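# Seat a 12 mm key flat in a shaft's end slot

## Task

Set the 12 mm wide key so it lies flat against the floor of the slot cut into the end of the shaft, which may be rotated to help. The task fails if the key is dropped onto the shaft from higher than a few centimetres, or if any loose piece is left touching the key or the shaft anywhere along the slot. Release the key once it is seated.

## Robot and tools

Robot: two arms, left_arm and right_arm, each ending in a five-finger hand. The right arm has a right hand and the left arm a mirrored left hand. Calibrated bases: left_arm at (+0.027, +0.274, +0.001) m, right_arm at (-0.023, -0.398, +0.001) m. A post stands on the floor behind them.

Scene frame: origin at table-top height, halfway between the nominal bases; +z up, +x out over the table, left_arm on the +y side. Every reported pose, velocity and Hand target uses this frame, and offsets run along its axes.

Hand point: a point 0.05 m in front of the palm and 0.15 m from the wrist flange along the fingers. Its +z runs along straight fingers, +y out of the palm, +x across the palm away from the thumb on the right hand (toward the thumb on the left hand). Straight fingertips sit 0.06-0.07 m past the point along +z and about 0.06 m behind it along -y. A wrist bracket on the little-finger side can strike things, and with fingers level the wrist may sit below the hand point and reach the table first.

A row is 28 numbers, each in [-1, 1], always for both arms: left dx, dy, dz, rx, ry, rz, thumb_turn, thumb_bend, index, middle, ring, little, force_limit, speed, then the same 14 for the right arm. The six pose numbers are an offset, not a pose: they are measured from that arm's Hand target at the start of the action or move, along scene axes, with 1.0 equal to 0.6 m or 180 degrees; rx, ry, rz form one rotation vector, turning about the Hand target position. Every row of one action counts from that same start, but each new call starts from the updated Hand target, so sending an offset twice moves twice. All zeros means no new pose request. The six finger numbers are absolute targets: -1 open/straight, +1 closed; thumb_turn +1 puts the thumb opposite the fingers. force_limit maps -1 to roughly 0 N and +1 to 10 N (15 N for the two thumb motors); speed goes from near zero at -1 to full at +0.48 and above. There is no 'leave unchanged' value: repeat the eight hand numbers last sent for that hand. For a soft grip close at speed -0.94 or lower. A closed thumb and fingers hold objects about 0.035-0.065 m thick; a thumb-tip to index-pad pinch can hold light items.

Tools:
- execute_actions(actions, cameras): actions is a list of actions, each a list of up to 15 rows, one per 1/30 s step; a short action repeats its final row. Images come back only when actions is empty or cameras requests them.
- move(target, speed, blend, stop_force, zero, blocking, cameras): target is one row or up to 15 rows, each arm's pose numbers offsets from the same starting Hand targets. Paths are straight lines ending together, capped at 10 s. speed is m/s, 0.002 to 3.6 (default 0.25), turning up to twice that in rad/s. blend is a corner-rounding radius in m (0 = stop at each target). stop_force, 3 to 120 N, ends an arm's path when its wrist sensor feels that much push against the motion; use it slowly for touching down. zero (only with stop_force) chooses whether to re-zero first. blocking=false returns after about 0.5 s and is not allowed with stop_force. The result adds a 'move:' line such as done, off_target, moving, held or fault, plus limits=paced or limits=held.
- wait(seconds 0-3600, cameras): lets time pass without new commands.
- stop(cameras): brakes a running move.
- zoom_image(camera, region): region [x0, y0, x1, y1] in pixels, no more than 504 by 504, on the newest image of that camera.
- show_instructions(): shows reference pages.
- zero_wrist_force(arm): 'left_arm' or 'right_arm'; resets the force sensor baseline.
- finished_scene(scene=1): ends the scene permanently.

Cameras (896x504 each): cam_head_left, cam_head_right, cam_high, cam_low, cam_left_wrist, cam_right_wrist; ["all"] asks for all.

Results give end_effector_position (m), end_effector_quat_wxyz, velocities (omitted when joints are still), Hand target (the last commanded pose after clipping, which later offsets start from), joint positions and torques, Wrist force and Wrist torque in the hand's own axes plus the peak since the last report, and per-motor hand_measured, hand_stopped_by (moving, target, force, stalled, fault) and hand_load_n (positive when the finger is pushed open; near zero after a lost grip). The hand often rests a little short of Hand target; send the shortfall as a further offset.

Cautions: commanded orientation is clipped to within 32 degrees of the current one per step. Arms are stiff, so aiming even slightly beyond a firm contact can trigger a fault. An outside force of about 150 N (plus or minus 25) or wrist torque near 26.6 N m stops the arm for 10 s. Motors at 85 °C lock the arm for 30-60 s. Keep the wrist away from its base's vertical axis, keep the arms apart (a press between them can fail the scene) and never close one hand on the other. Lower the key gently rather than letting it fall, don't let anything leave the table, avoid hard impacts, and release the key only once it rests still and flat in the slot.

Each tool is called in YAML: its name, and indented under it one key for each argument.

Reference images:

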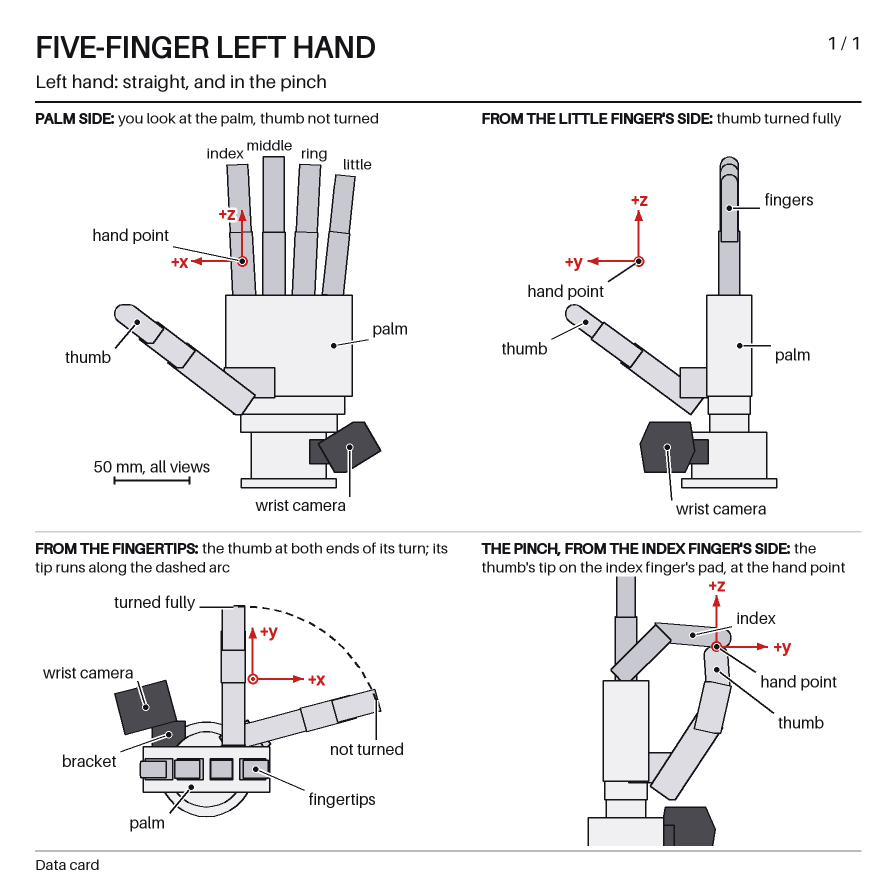

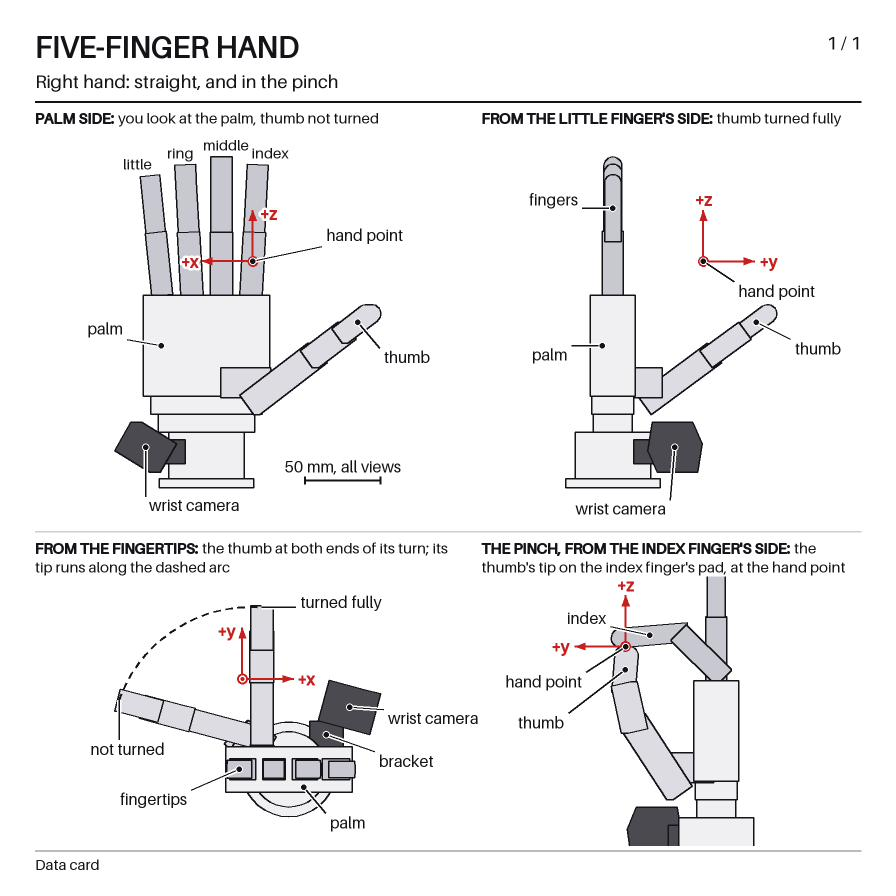

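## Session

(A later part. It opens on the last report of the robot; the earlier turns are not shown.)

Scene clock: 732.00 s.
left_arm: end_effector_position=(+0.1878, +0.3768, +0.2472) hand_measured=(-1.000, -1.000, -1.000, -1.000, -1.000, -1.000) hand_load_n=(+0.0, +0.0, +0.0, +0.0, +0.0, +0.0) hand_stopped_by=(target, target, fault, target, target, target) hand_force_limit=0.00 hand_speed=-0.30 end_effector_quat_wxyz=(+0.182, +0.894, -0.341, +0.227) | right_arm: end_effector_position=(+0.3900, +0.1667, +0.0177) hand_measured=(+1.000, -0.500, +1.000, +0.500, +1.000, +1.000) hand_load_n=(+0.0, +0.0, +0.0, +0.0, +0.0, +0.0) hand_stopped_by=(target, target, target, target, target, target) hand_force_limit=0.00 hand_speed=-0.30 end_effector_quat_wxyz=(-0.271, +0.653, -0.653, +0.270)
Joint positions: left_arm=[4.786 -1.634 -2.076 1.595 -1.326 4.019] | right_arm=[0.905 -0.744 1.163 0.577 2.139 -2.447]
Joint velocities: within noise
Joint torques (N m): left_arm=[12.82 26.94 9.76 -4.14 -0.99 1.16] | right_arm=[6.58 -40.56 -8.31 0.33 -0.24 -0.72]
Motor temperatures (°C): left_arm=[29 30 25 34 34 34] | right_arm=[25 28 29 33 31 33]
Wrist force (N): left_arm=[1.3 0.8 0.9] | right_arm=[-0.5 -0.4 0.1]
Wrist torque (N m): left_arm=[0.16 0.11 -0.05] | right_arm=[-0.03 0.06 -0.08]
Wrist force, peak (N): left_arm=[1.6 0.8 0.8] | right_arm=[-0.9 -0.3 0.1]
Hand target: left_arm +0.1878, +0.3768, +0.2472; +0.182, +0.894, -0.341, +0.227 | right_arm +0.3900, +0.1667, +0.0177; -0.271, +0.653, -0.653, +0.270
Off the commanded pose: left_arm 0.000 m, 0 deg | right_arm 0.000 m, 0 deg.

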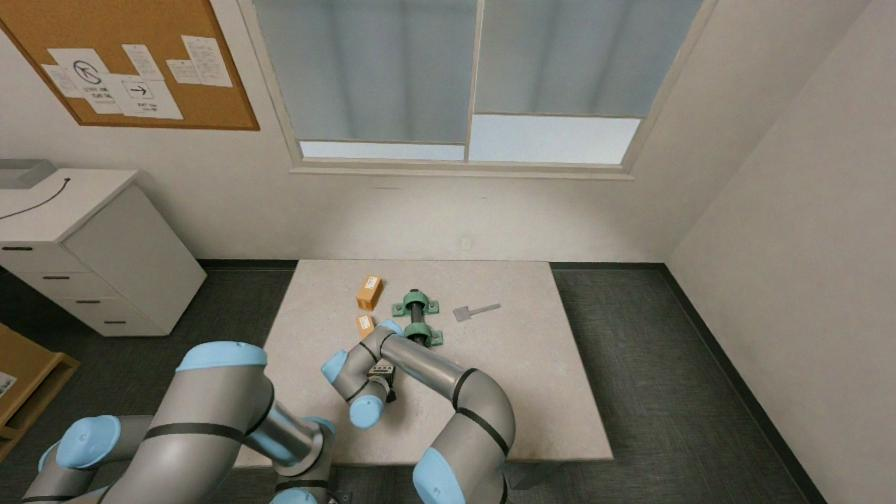

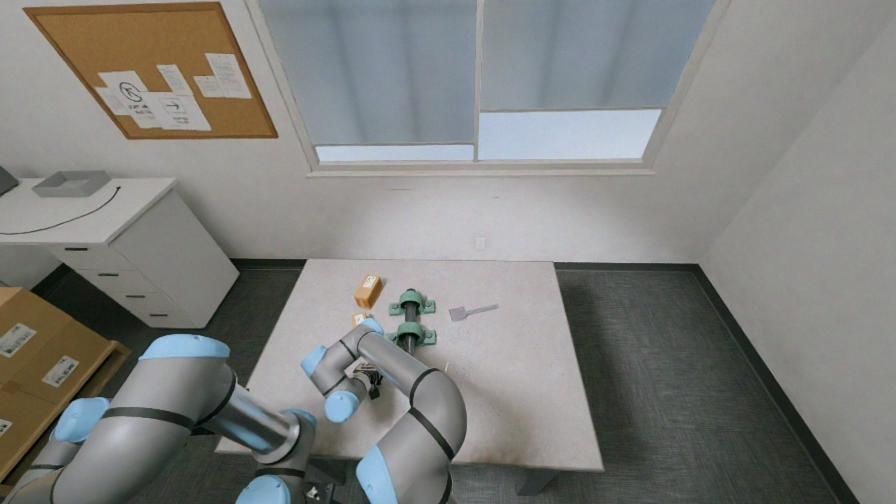

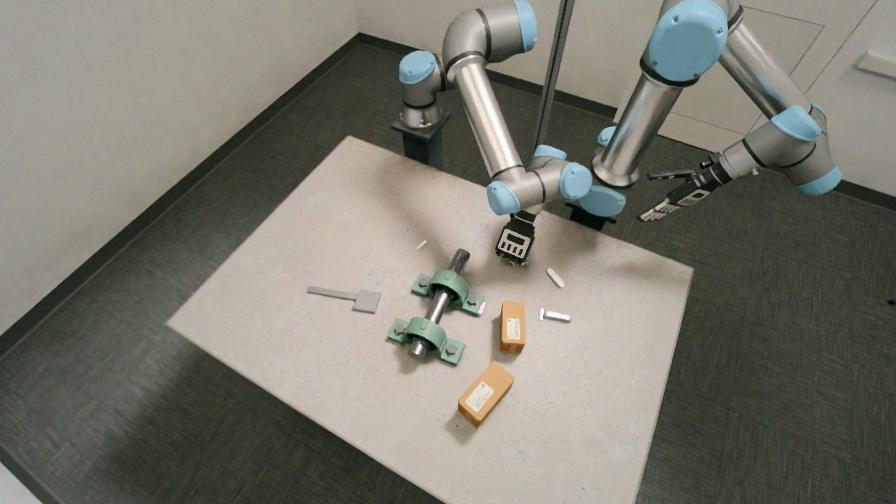

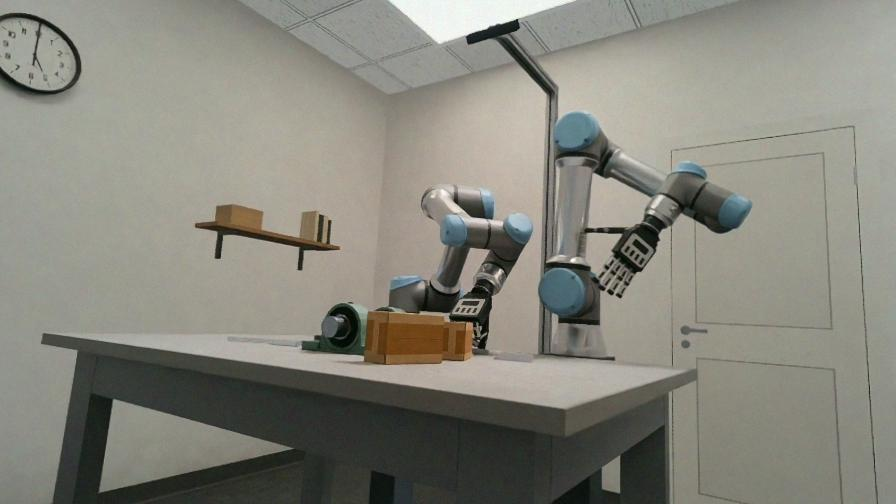

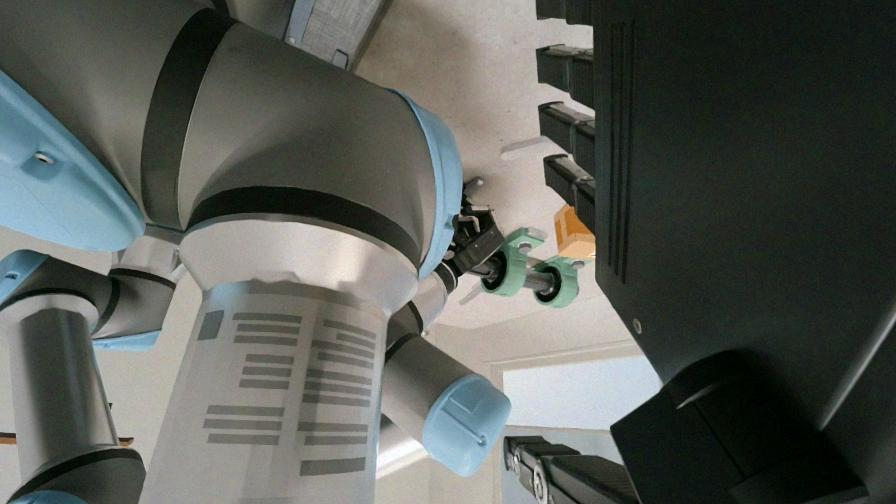

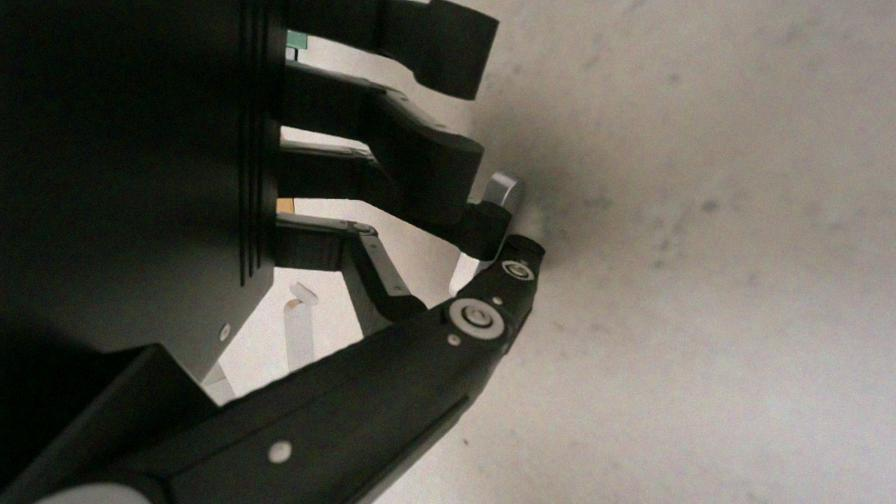

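move:
  target: [0,0,0,0,0,0,-1,-1,1,-1,-1,-1,0,-0.3,0.006,0,0,0,0,0,1,-0.5,1,0.5,1,1,0,-0.3]
  speed: 0.02
  cameras: ["cam_right_wrist"]

move:
  target: [0,0,0,0,0,0,-1,-1,1,-1,-1,-1,0,-0.3,0.045,0,0,0,0,0,1,-0.5,1,0.5,1,1,0,-0.3]
  speed: 0.4
  cameras: ["cam_right_wrist"]

Scene clock: 750.90 s.
left_arm: end_effector_position=(+0.1878, +0.3768, +0.2472) hand_measured=(-1.000, -1.000, -1.000, -1.000, -1.000, -1.000) hand_load_n=(+0.0, +0.0, +0.0, +0.0, +0.0, +0.0) hand_stopped_by=(target, target, fault, target, target, target) hand_force_limit=0.00 hand_speed=-0.30 end_effector_quat_wxyz=(+0.182, +0.894, -0.341, +0.227) | right_arm: end_effector_position=(+0.3935, +0.1667, +0.0177) hand_measured=(+1.000, -0.500, +1.000, +0.500, +1.000, +1.000) hand_load_n=(+0.0, +0.0, +0.0, +0.0, +0.0, +0.5) hand_stopped_by=(target, target, target, target, target, target) hand_force_limit=0.00 hand_speed=-0.30 end_effector_quat_wxyz=(-0.271, +0.653, -0.653, +0.270)
Joint positions: left_arm=[4.786 -1.634 -2.076 1.595 -1.326 4.019] | right_arm=[0.901 -0.741 1.156 0.578 2.137 -2.451]
Joint torques (N m): left_arm=[12.07 25.72 9.02 -4.01 -1.08 0.92] | right_arm=[-6.39 -39.73 -27.12 2.74 -0.94 -2.24]
Wrist force (N): left_arm=[1.3 0.7 1.3] | right_arm=[-0.6 -0.2 0.1]
Wrist torque (N m): left_arm=[0.12 0.11 -0.05] | right_arm=[0.01 0.08 0.13]
Wrist force, peak (N): left_arm=[1.3 1.0 1.2] | right_arm=[-0.7 -0.6 0.5]
Hand target: left_arm +0.1878, +0.3768, +0.2472; +0.182, +0.894, -0.341, +0.227 | right_arm +0.3936, +0.1667, +0.0177; -0.271, +0.653, -0.653, +0.270
Off the commanded pose: left_arm 0.000 m, 0 deg | right_arm 0.000 m, 0 deg.
move: done

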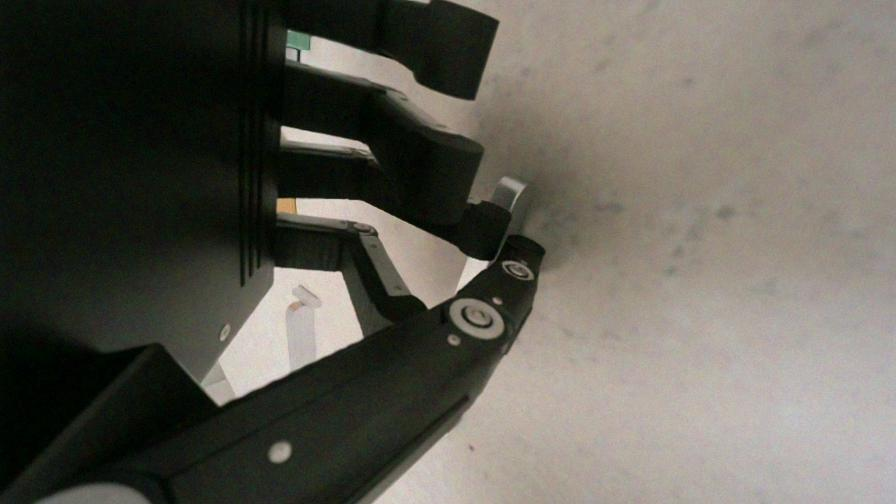

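Scene clock: 751.70 s.
left_arm: end_effector_position=(+0.1878, +0.3768, +0.2472) hand_measured=(-1.000, -1.000, -1.000, -1.000, -1.000, -1.000) hand_load_n=(+0.0, +0.0, +0.0, +0.0, +0.0, +0.0) hand_stopped_by=(target, target, fault, target, target, target) hand_force_limit=0.00 hand_speed=-0.30 end_effector_quat_wxyz=(+0.182, +0.894, -0.341, +0.227) | right_arm: end_effector_position=(+0.4205, +0.1667, +0.0177) hand_measured=(+1.000, -0.500, +1.000, +0.500, +1.000, +1.000) hand_load_n=(+0.0, +0.0, +0.0, +0.5, +0.0, +0.0) hand_stopped_by=(target, target, target, target, target, target) hand_force_limit=0.00 hand_speed=-0.30 end_effector_quat_wxyz=(-0.271, +0.653, -0.653, +0.270)
Joint positions: left_arm=[4.786 -1.634 -2.076 1.595 -1.326 4.019] | right_arm=[0.867 -0.712 1.099 0.589 2.118 -2.485]
Joint torques (N m): left_arm=[12.63 26.69 10.4 -4.1 -0.86 1.09] | right_arm=[-6.21 -42.7 -26.11 2.88 -0.73 -1.77]
Wrist force (N): left_arm=[1.3 0.7 0.9] | right_arm=[-0.5 -0.3 -0.2]
Wrist torque (N m): left_arm=[0.14 0.11 -0.05] | right_arm=[0.00 0.08 0.11]
Wrist force, peak (N): left_arm=[1.6 0.6 1.0] | right_arm=[-0.7 0.9 -0.5]
Hand target: left_arm +0.1878, +0.3768, +0.2472; +0.182, +0.894, -0.341, +0.227 | right_arm +0.4206, +0.1667, +0.0177; -0.271, +0.653, -0.653, +0.270
Off the commanded pose: left_arm 0.000 m, 0 deg | right_arm 0.000 m, 0 deg.
move: done

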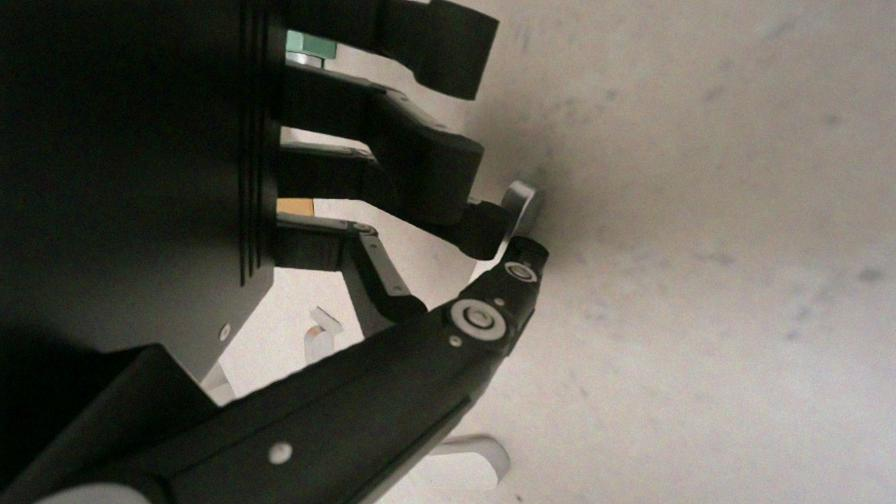

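zoom_image:
  camera: "cam_right_wrist"
  region: [420, 140, 600, 280]

Scaled by 2.800 from the camera's image (finer frame: 1280x720).

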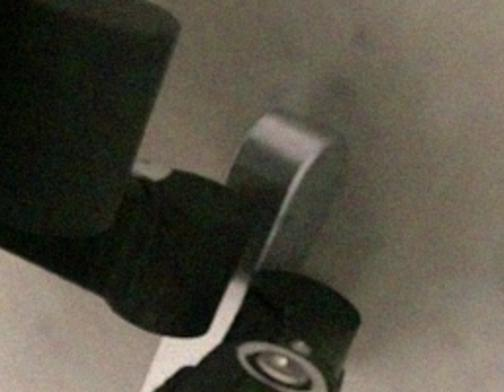

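move:
  target:
    - [0,0,0,0,0,0,-1,-1,1,-1,-1,-1,0,-0.3,-0.0083,0,0,0,0,0,1,-0.5,1,0.5,1,1,0,-0.3]
    - [0,0,0,0,0,0,-1,-1,1,-1,-1,-1,0,-0.3,-0.0083,0,-0.0045,0,0,0,1,-0.5,1,0.5,1,1,0,-0.3]
  speed: 0.03
  cameras: ["cam_right_wrist"]

move:
  target:
    - [0,0,0,0,0,0,-1,-1,1,-1,-1,-1,0,-0.3,0.012,0,0,0,0,0,1,-0.5,1,0.5,1,1,0,-0.3]
    - [0,0,0,0,0,0,-1,-1,1,-1,-1,-1,0,-0.3,0.05,0,0.021,0,0,0,1,-0.5,1,0.5,1,1,0,-0.3]
  speed: 0.05
  blend: 0.001
  cameras: ["cam_right_wrist"]

zoom_image:
  camera: "cam_right_wrist"
  region: [420, 140, 600, 280]

Scene clock: 789.63 s.
left_arm: end_effector_position=(+0.1878, +0.3768, +0.2472) hand_measured=(-1.000, -1.000, -1.000, -1.000, -1.000, -1.000) hand_load_n=(+0.0, +0.0, +0.0, +0.0, +0.0, +0.0) hand_stopped_by=(target, target, fault, target, target, target) hand_force_limit=0.00 hand_speed=-0.30 end_effector_quat_wxyz=(+0.182, +0.894, -0.341, +0.227) | right_arm: end_effector_position=(+0.4157, +0.1667, +0.0152) hand_measured=(+1.000, -0.500, +1.000, +0.500, +1.000, +1.000) hand_load_n=(+0.0, +0.0, +0.0, +0.0, +0.5, +0.0) hand_stopped_by=(target, target, target, target, target, target) hand_force_limit=0.00 hand_speed=-0.30 end_effector_quat_wxyz=(-0.271, +0.653, -0.653, +0.270)
Joint positions: left_arm=[4.786 -1.634 -2.076 1.595 -1.326 4.019] | right_arm=[0.873 -0.715 1.112 0.582 2.121 -2.479]
Joint torques (N m): left_arm=[11.96 27.14 9.87 -4.16 -0.86 0.91] | right_arm=[5.96 -41.82 -6.47 0.2 2.14 1.32]
Wrist force (N): left_arm=[1.4 0.6 0.9] | right_arm=[-0.5 -0.4 0.1]
Wrist torque (N m): left_arm=[0.12 0.09 -0.04] | right_arm=[-0.02 0.07 -0.09]
Wrist force, peak (N): left_arm=[1.6 0.8 1.0] | right_arm=[-0.8 -0.3 0.4]
Hand target: left_arm +0.1878, +0.3768, +0.2472; +0.182, +0.894, -0.341, +0.227 | right_arm +0.4156, +0.1667, +0.0150; -0.271, +0.653, -0.653, +0.270
Off the commanded pose: left_arm 0.000 m, 0 deg | right_arm 0.000 m, 0 deg.
move: done

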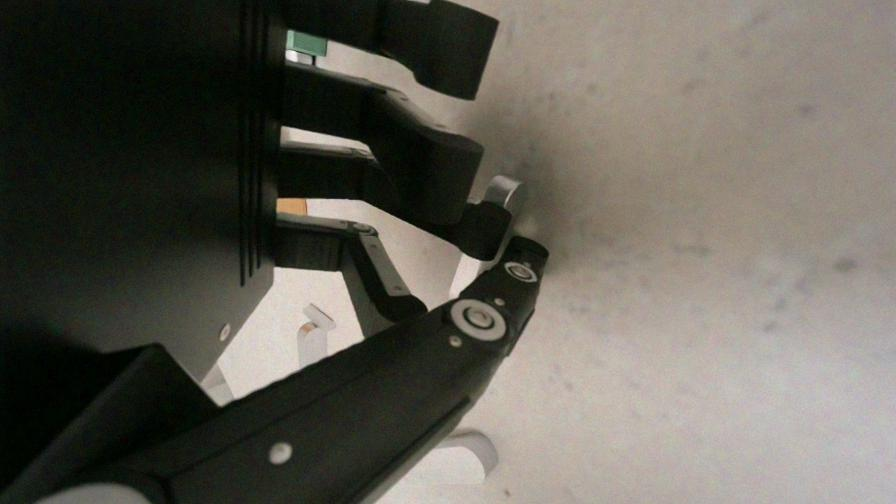

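Scene clock: 790.83 s.
left_arm: end_effector_position=(+0.1878, +0.3768, +0.2472) hand_measured=(-1.000, -1.000, -1.000, -1.000, -1.000, -1.000) hand_load_n=(+0.0, +0.0, +0.0, +0.0, +0.0, +0.0) hand_stopped_by=(target, target, fault, target, target, target) hand_force_limit=0.00 hand_speed=-0.30 end_effector_quat_wxyz=(+0.182, +0.894, -0.341, +0.227) | right_arm: end_effector_position=(+0.4456, +0.1667, +0.0275) hand_measured=(+1.000, -0.500, +1.000, +0.500, +1.000, +1.000) hand_load_n=(+0.0, +0.0, +0.0, +0.0, +0.0, +0.0) hand_stopped_by=(target, target, target, target, target, target) hand_force_limit=0.00 hand_speed=-0.30 end_effector_quat_wxyz=(-0.271, +0.653, -0.653, +0.270)
Joint positions: left_arm=[4.786 -1.634 -2.076 1.595 -1.326 4.019] | right_arm=[0.837 -0.692 1.03 0.623 2.101 -2.513]
Joint torques (N m): left_arm=[12.64 26.28 10.97 -4.11 -0.99 1.08] | right_arm=[-5.51 -44.01 -28.28 2.75 -0.83 -1.98]
Wrist force (N): left_arm=[1.2 0.6 0.8] | right_arm=[-0.1 -0.5 0.1]
Wrist torque (N m): left_arm=[0.14 0.11 -0.05] | right_arm=[-0.04 0.02 0.14]
Wrist force, peak (N): left_arm=[1.5 0.7 1.3] | right_arm=[-0.9 -0.3 0.3]
Hand target: left_arm +0.1878, +0.3768, +0.2472; +0.182, +0.894, -0.341, +0.227 | right_arm +0.4456, +0.1667, +0.0276; -0.271, +0.653, -0.653, +0.270
Off the commanded pose: left_arm 0.000 m, 0 deg | right_arm 0.000 m, 0 deg.
move: done

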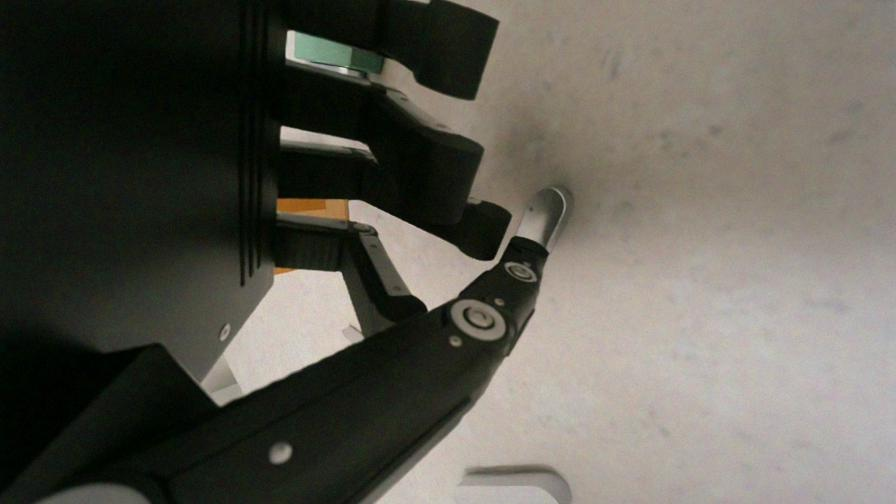

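Scaled by 2.800 from the camera's image (finer frame: 1280x720).

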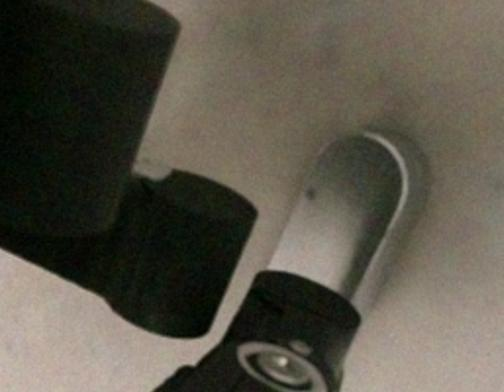

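move:
  target: [0,0,0,0,0,0,-1,-1,1,-1,-1,-1,0,-0.3,-0.07,0,0.1,0,0,0,1,-0.5,1,0.5,1,1,0,-0.3]
  speed: 0.2
  cameras: ["cam_right_wrist", "cam_left_wrist"]

Scene clock: 795.07 s.
left_arm: end_effector_position=(+0.1878, +0.3768, +0.2472) hand_measured=(-1.000, -1.000, -1.000, -1.000, -1.000, -1.000) hand_load_n=(+0.0, +0.0, +0.0, +0.0, +0.0, +0.0) hand_stopped_by=(target, target, fault, target, target, target) hand_force_limit=0.00 hand_speed=-0.30 end_effector_quat_wxyz=(+0.182, +0.894, -0.341, +0.227) | right_arm: end_effector_position=(+0.4038, +0.1667, +0.0874) hand_measured=(+1.000, -0.500, +1.000, +0.500, +1.000, +1.000) hand_load_n=(+0.0, +0.0, +0.0, +0.0, +0.0, +0.0) hand_stopped_by=(target, target, target, target, target, target) hand_force_limit=0.00 hand_speed=-0.30 end_effector_quat_wxyz=(-0.271, +0.653, -0.653, +0.270)
Joint positions: left_arm=[4.786 -1.634 -2.076 1.595 -1.326 4.019] | right_arm=[0.888 -0.791 1.058 0.719 2.129 -2.464]
Joint torques (N m): left_arm=[12.47 27.26 9.88 -4.11 -0.86 0.8] | right_arm=[7.02 -59.58 -9.21 3.3 2.15 1.37]
Wrist force (N): left_arm=[1.2 0.7 0.9] | right_arm=[-0.2 -0.5 0.3]
Wrist torque (N m): left_arm=[0.14 0.12 -0.06] | right_arm=[-0.05 0.01 -0.08]
Wrist force, peak (N): left_arm=[1.5 0.7 1.2] | right_arm=[-0.6 0.2 1.2]
Hand target: left_arm +0.1878, +0.3768, +0.2472; +0.182, +0.894, -0.341, +0.227 | right_arm +0.4036, +0.1667, +0.0876; -0.271, +0.653, -0.653, +0.270
Off the commanded pose: left_arm 0.000 m, 0 deg | right_arm 0.000 m, 0 deg.
move: done
Images, in order (width x height): cam_left_wrist 896x504, cam_right_wrist 896x504.

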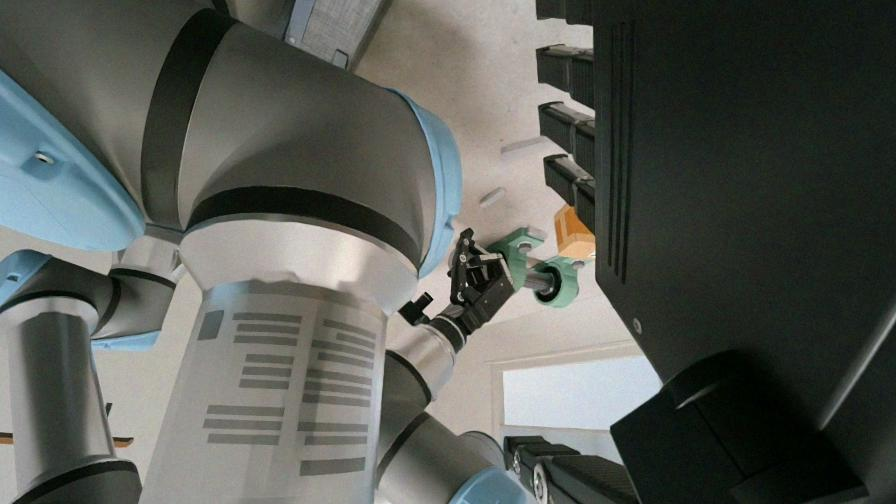

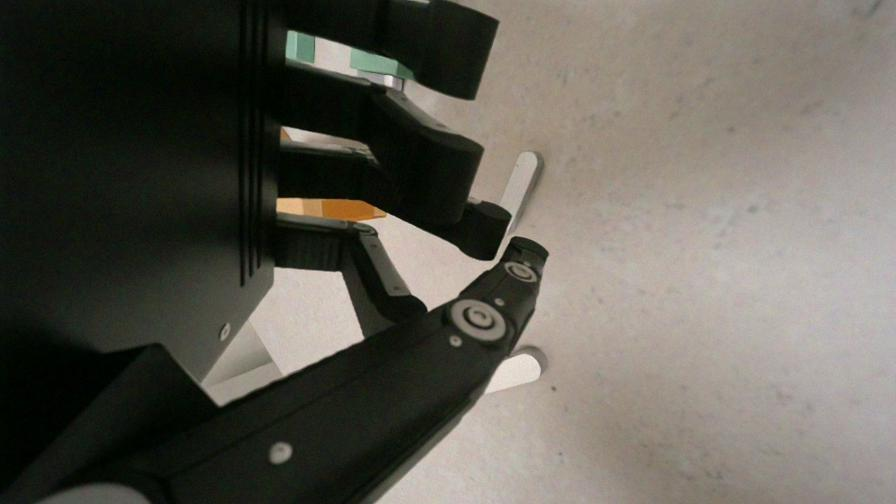

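zoom_image:
  camera: "cam_left_wrist"
  region: [440, 130, 600, 230]

Scaled by 3.150 from the camera's image (finer frame: 1280x720).

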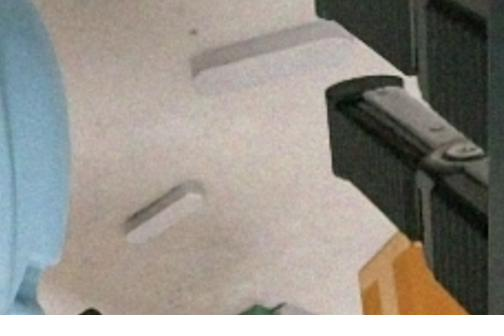

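move:
  target: [0,0,0,0,0,0,-1,-1,1,-1,-1,-1,0,-0.3,0.0673,0.0105,0.004,0,0.05,0,1,-0.75,0.3,0.3,1,1,0,-0.3]
  speed: 0.1
  cameras: ["cam_right_wrist", "cam_left_wrist"]

Scene clock: 858.33 s.
left_arm: end_effector_position=(+0.1878, +0.3768, +0.2472) hand_measured=(-1.000, -1.000, -1.000, -1.000, -1.000, -1.000) hand_load_n=(+0.0, +0.0, +0.0, +0.0, +0.5, +0.0) hand_stopped_by=(target, target, fault, target, target, target) hand_force_limit=0.00 hand_speed=-0.30 end_effector_quat_wxyz=(+0.182, +0.894, -0.341, +0.227) | right_arm: end_effector_position=(+0.4440, +0.1730, +0.0900) hand_measured=(+1.000, -0.750, +0.300, +0.300, +1.000, +1.000) hand_load_n=(+0.0, -0.5, +0.5, +0.0, +0.0, +0.0) hand_stopped_by=(target, target, target, target, target, target) hand_force_limit=0.00 hand_speed=-0.30 end_effector_quat_wxyz=(-0.219, +0.672, -0.673, +0.218)
Joint positions: left_arm=[4.786 -1.634 -2.076 1.595 -1.326 4.019] | right_arm=[0.805 -0.648 0.764 0.972 1.99 -2.479]
Joint torques (N m): left_arm=[12.78 25.99 9.25 -3.9 -1.03 0.76] | right_arm=[-6.4 -47.6 -26.42 3.31 -0.89 1.26]
Wrist force (N): left_arm=[1.1 0.5 1.3] | right_arm=[0.1 -0.5 0.5]
Wrist torque (N m): left_arm=[0.10 0.14 -0.06] | right_arm=[-0.07 -0.05 0.15]
Wrist force, peak (N): left_arm=[1.6 0.7 1.1] | right_arm=[-0.2 -0.7 1.1]
Hand target: left_arm +0.1878, +0.3768, +0.2472; +0.182, +0.894, -0.341, +0.227 | right_arm +0.4440, +0.1730, +0.0900; -0.219, +0.672, -0.673, +0.218
Off the commanded pose: left_arm 0.000 m, 0 deg | right_arm 0.000 m, 0 deg.
move: done
Images, in order (width x height): cam_left_wrist 896x504, cam_right_wrist 896x504.

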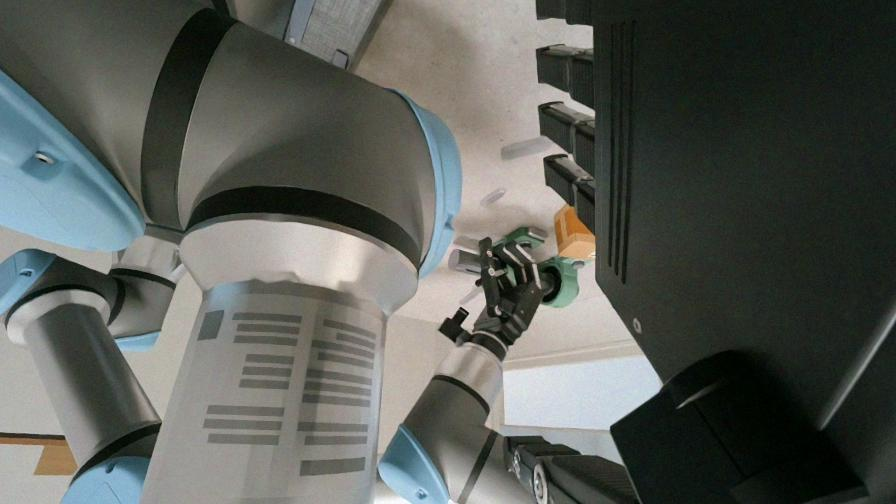

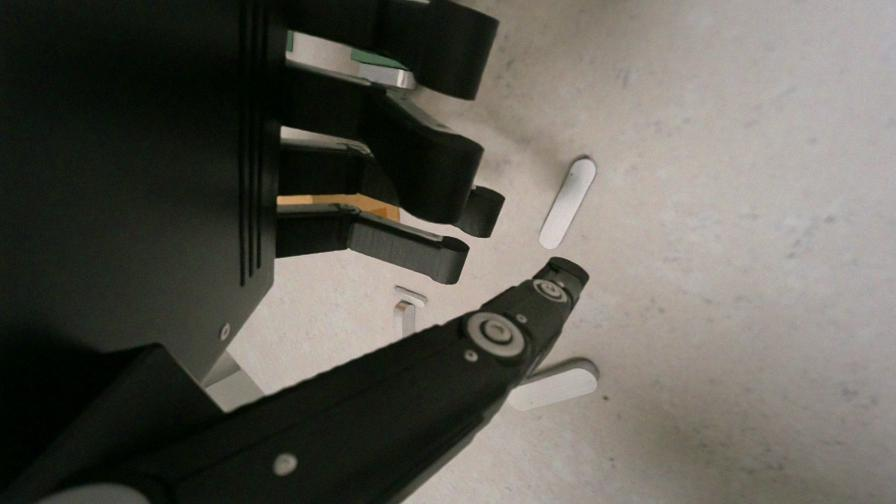

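zoom_image:
  camera: "cam_left_wrist"
  region: [460, 170, 540, 230]

zoom_image:
  camera: "cam_right_wrist"
  region: [500, 130, 640, 300]

Scaled by 6.300 from the camera's image (finer frame: 1280x720).

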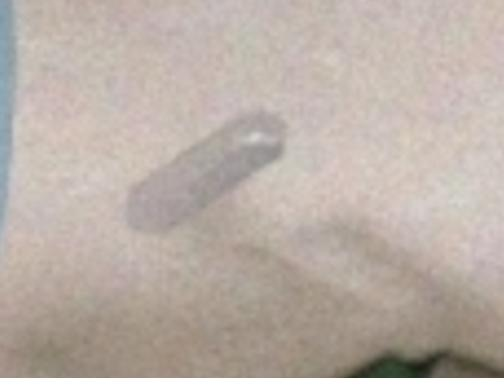

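Scaled by 2.965 from the camera's image (finer frame: 1280x720).

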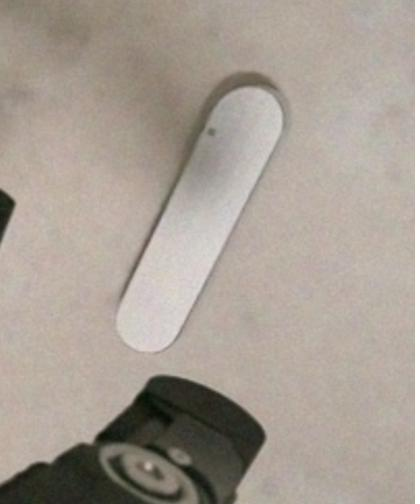

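move:
  target: [0,0,0,0,0,0,-1,-1,1,-1,-1,-1,0,-0.3,0,0,-0.1,0,0,0,1,-0.75,0.3,0.3,1,1,0,-0.3]
  speed: 0.1
  cameras: ["cam_right_wrist"]

zoom_image:
  camera: "cam_right_wrist"
  region: [420, 100, 640, 320]

Scene clock: 886.47 s.
left_arm: end_effector_position=(+0.1878, +0.3768, +0.2472) hand_measured=(-1.000, -1.000, -1.000, -1.000, -1.000, -1.000) hand_load_n=(+0.0, +0.0, +0.0, +0.0, +0.0, +0.0) hand_stopped_by=(target, target, fault, target, target, target) hand_force_limit=0.00 hand_speed=-0.30 end_effector_quat_wxyz=(+0.182, +0.894, -0.341, +0.227) | right_arm: end_effector_position=(+0.4440, +0.1730, +0.0301) hand_measured=(+1.000, -0.750, +0.300, +0.300, +1.000, +1.000) hand_load_n=(+0.0, +0.0, +0.0, +0.0, +0.0, +0.0) hand_stopped_by=(target, target, target, target, target, target) hand_force_limit=0.00 hand_speed=-0.30 end_effector_quat_wxyz=(-0.219, +0.672, -0.673, +0.218)
Joint positions: left_arm=[4.786 -1.634 -2.076 1.595 -1.326 4.019] | right_arm=[0.805 -0.613 0.853 0.848 1.99 -2.479]
Joint torques (N m): left_arm=[12.13 27.08 10.05 -4.05 -0.94 0.75] | right_arm=[2.86 -44.93 -9.37 0.58 -1.08 -1.39]
Wrist force (N): left_arm=[1.3 0.7 1.1] | right_arm=[-0.1 -0.6 0.4]
Wrist torque (N m): left_arm=[0.13 0.11 -0.05] | right_arm=[-0.07 -0.02 0.02]
Wrist force, peak (N): left_arm=[1.6 0.9 1.0] | right_arm=[-0.4 -1.2 0.4]
Hand target: left_arm +0.1878, +0.3768, +0.2472; +0.182, +0.894, -0.341, +0.227 | right_arm +0.4440, +0.1730, +0.0300; -0.219, +0.672, -0.673, +0.218
Off the commanded pose: left_arm 0.000 m, 0 deg | right_arm 0.000 m, 0 deg.
move: done

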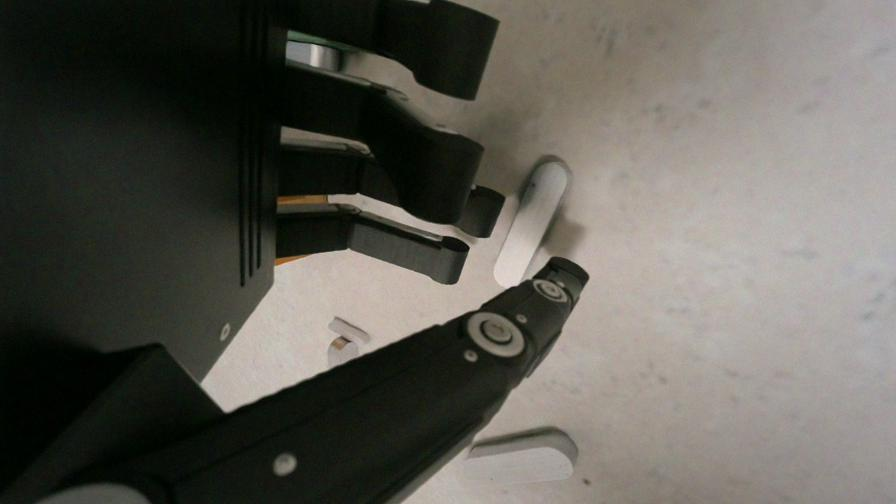

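Scaled by 2.291 from the camera's image (finer frame: 1280x720).

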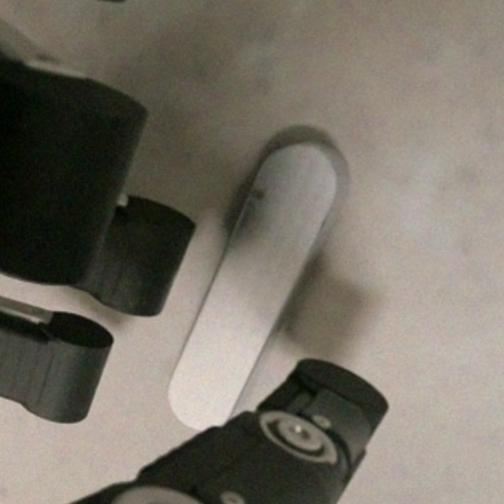

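move:
  target: [0,0,0,0,0,0,-1,-1,1,-1,-1,-1,0,-0.3,-0.005,0.0075,0,-0.01525,-0.0527,0.0882,0.9,-0.8,0.27,0.27,1,1,0,-0.3]
  speed: 0.1
  cameras: ["cam_right_wrist"]

zoom_image:
  camera: "cam_right_wrist"
  region: [420, 100, 640, 320]

Scene clock: 995.63 s.
left_arm: end_effector_position=(+0.1878, +0.3768, +0.2472) hand_measured=(-1.000, -1.000, -1.000, -1.000, -1.000, -1.000) hand_load_n=(+0.0, +0.0, +0.0, +0.0, +0.0, +0.0) hand_stopped_by=(target, target, fault, target, target, target) hand_force_limit=0.00 hand_speed=-0.30 end_effector_quat_wxyz=(+0.182, +0.894, -0.341, +0.227) | right_arm: end_effector_position=(+0.4410, +0.1776, +0.0300) hand_measured=(+0.900, -0.800, +0.270, +0.270, +1.000, +1.000) hand_load_n=(+0.0, +0.0, +0.0, +0.0, +0.0, +0.5) hand_stopped_by=(target, target, target, target, target, target) hand_force_limit=0.00 hand_speed=-0.30 end_effector_quat_wxyz=(-0.285, +0.743, -0.548, +0.256)
Joint positions: left_arm=[4.786 -1.634 -2.076 1.595 -1.326 4.019] | right_arm=[0.821 -0.73 1.07 0.531 1.968 -2.807]
Joint torques (N m): left_arm=[11.57 25.78 8.75 -4.24 -0.9 0.63] | right_arm=[-2.15 -61.25 -8.48 -0.09 -1.06 -1.74]
Wrist force (N): left_arm=[1.4 0.8 1.2] | right_arm=[-0.4 -0.2 0.1]
Wrist torque (N m): left_arm=[0.13 0.10 -0.05] | right_arm=[0.01 0.06 0.13]
Wrist force, peak (N): left_arm=[1.7 0.8 1.2] | right_arm=[-0.5 -0.9 0.6]
Hand target: left_arm +0.1878, +0.3768, +0.2472; +0.182, +0.894, -0.341, +0.227 | right_arm +0.4410, +0.1775, +0.0300; -0.285, +0.743, -0.548, +0.256
Off the commanded pose: left_arm 0.000 m, 0 deg | right_arm 0.000 m, 0 deg.
move: done

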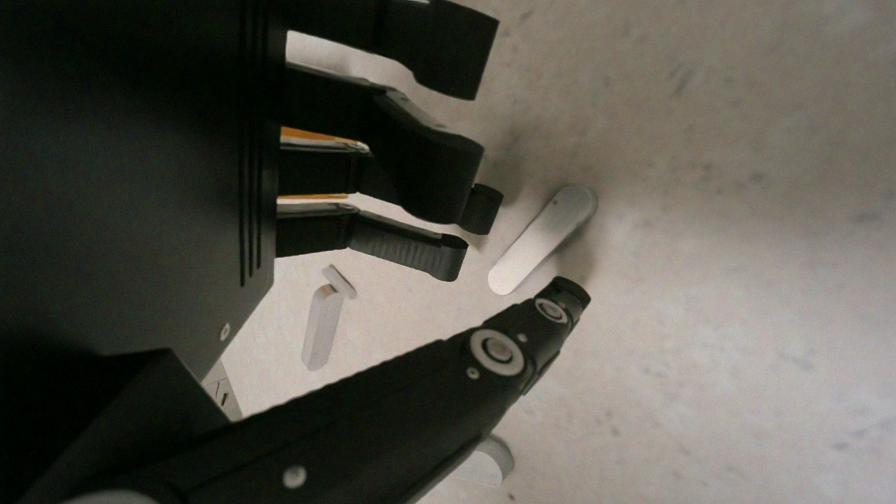

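Scaled by 2.291 from the camera's image (finer frame: 1280x720).

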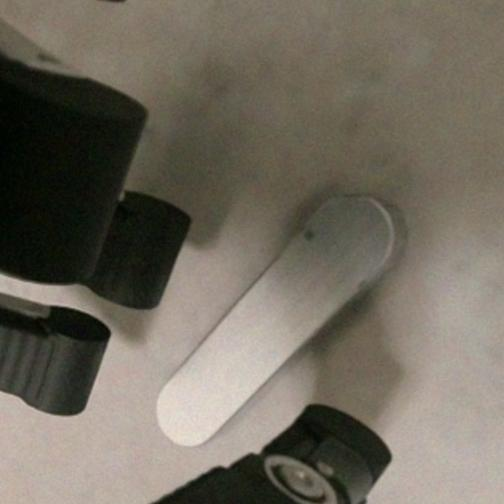

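move:
  target: [0,0,0,0,0,0,-1,-1,1,-1,-1,-1,0,-0.3,0.0025,-0.0055,-0.015,0,0,-0.0333,0.8,-0.8,0.27,0.27,1,1,0,-0.3]
  speed: 0.05
  cameras: ["cam_right_wrist"]

zoom_image:
  camera: "cam_right_wrist"
  region: [420, 100, 640, 320]

Scene clock: 1016.80 s.
left_arm: end_effector_position=(+0.1878, +0.3768, +0.2472) hand_measured=(-1.000, -1.000, -1.000, -1.000, -1.000, -1.000) hand_load_n=(+0.0, +0.0, +0.0, +0.0, +0.0, +0.0) hand_stopped_by=(target, target, fault, target, target, target) hand_force_limit=0.00 hand_speed=-0.30 end_effector_quat_wxyz=(+0.182, +0.894, -0.341, +0.227) | right_arm: end_effector_position=(+0.4425, +0.1742, +0.0210) hand_measured=(+0.800, -0.800, +0.270, +0.270, +1.000, +1.000) hand_load_n=(+0.0, +0.0, +0.0, +0.0, +0.0, +0.0) hand_stopped_by=(target, target, target, target, target, target) hand_force_limit=0.00 hand_speed=-0.30 end_effector_quat_wxyz=(-0.272, +0.714, -0.586, +0.271)
Joint positions: left_arm=[4.786 -1.634 -2.076 1.595 -1.326 4.019] | right_arm=[0.836 -0.694 1.037 0.571 2.043 -2.704]
Joint torques (N m): left_arm=[12.27 25.86 10.1 -3.77 -0.79 0.6] | right_arm=[7.41 -44.67 -28.03 2.57 1.93 1.16]
Wrist force (N): left_arm=[1.0 0.6 0.9] | right_arm=[-0.5 -0.1 -0.1]
Wrist torque (N m): left_arm=[0.12 0.15 -0.06] | right_arm=[0.03 0.08 -0.09]
Wrist force, peak (N): left_arm=[1.5 0.7 1.5] | right_arm=[-0.7 -0.5 0.6]
Hand target: left_arm +0.1878, +0.3768, +0.2472; +0.182, +0.894, -0.341, +0.227 | right_arm +0.4425, +0.1742, +0.0210; -0.272, +0.714, -0.586, +0.271
Off the commanded pose: left_arm 0.000 m, 0 deg | right_arm 0.000 m, 0 deg.
move: done

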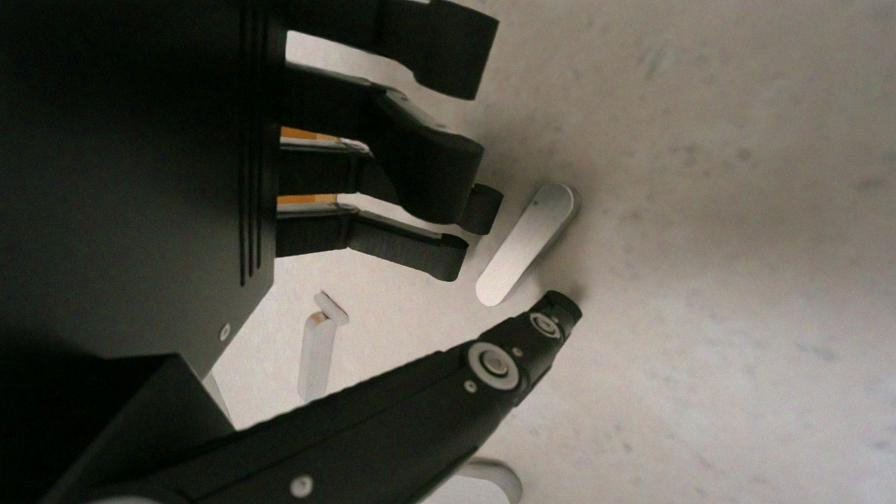

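Scaled by 2.291 from the camera's image (finer frame: 1280x720).

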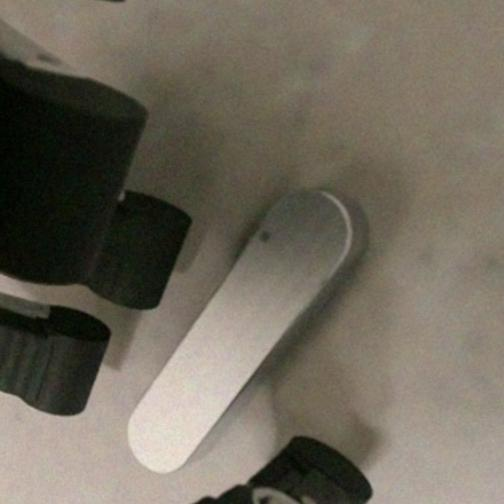

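move:
  target:
    - [0,0,0,0,0,0,-1,-1,1,-1,-1,-1,0,-0.3,0,-0.01,0,0,0,0,0.8,-0.8,0.27,0.27,1,1,0,-0.3]
    - [0,0,0,0,0,0,-1,-1,1,-1,-1,-1,0,-0.3,0,-0.01,-0.0125,0,0,0,0.8,-0.8,0.27,0.27,1,1,0,-0.3]
  speed: 0.03
  stop_force: 5
  cameras: ["cam_right_wrist"]

zoom_image:
  camera: "cam_right_wrist"
  region: [420, 100, 640, 320]

Scene clock: 1027.37 s.
left_arm: end_effector_position=(+0.1878, +0.3768, +0.2472) hand_measured=(-1.000, -1.000, -1.000, -1.000, -1.000, -1.000) hand_load_n=(+0.0, +0.0, +0.0, +0.0, +0.0, +0.5) hand_stopped_by=(target, target, fault, target, target, target) hand_force_limit=0.00 hand_speed=-0.30 end_effector_quat_wxyz=(+0.182, +0.894, -0.341, +0.227) | right_arm: end_effector_position=(+0.4425, +0.1683, +0.0140) hand_measured=(+0.800, -0.800, +0.270, +0.270, +1.000, +1.000) hand_load_n=(+0.0, +0.0, +0.0, +0.0, +0.0, +0.0) hand_stopped_by=(target, target, target, target, target, target) hand_force_limit=0.00 hand_speed=-0.30 end_effector_quat_wxyz=(-0.272, +0.714, -0.586, +0.271)
Joint positions: left_arm=[4.786 -1.634 -2.076 1.595 -1.326 4.019] | right_arm=[0.829 -0.701 1.069 0.544 2.039 -2.71]
Joint torques (N m): left_arm=[12.07 26.43 9.43 -4.06 -0.79 0.3] | right_arm=[-0.54 -58.91 -25.75 2.8 -0.02 -0.62]
Wrist force (N): left_arm=[1.3 0.6 1.3] | right_arm=[-0.7 -5.0 -4.7]
Wrist torque (N m): left_arm=[0.10 0.12 -0.05] | right_arm=[-0.32 0.16 0.08]
Wrist force, peak (N): left_arm=[1.3 0.8 1.5] | right_arm=[-1.2 -6.8 -5.4]
Hand target: left_arm +0.1878, +0.3768, +0.2472; +0.182, +0.894, -0.341, +0.227 | right_arm +0.4425, +0.1683, +0.0140; -0.272, +0.714, -0.586, +0.271 (not the last commanded pose)
Off the commanded pose: left_arm 0.000 m, 0 deg | right_arm 0.001 m, 0 deg.
move: contact (right_arm); path passed 1 of 2 targets

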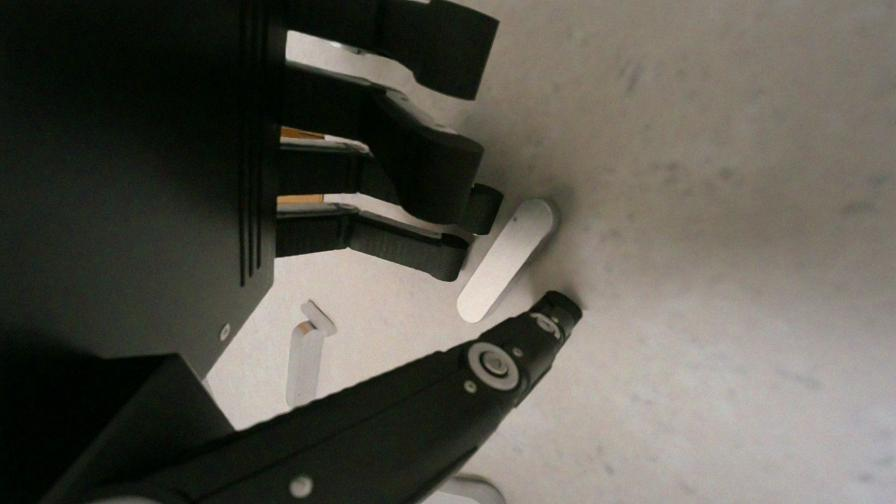

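Scaled by 2.291 from the camera's image (finer frame: 1280x720).

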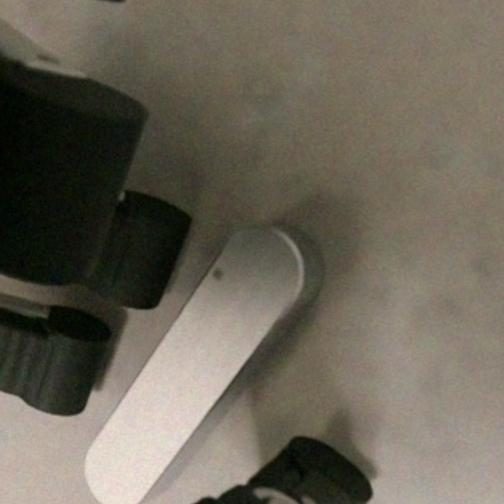

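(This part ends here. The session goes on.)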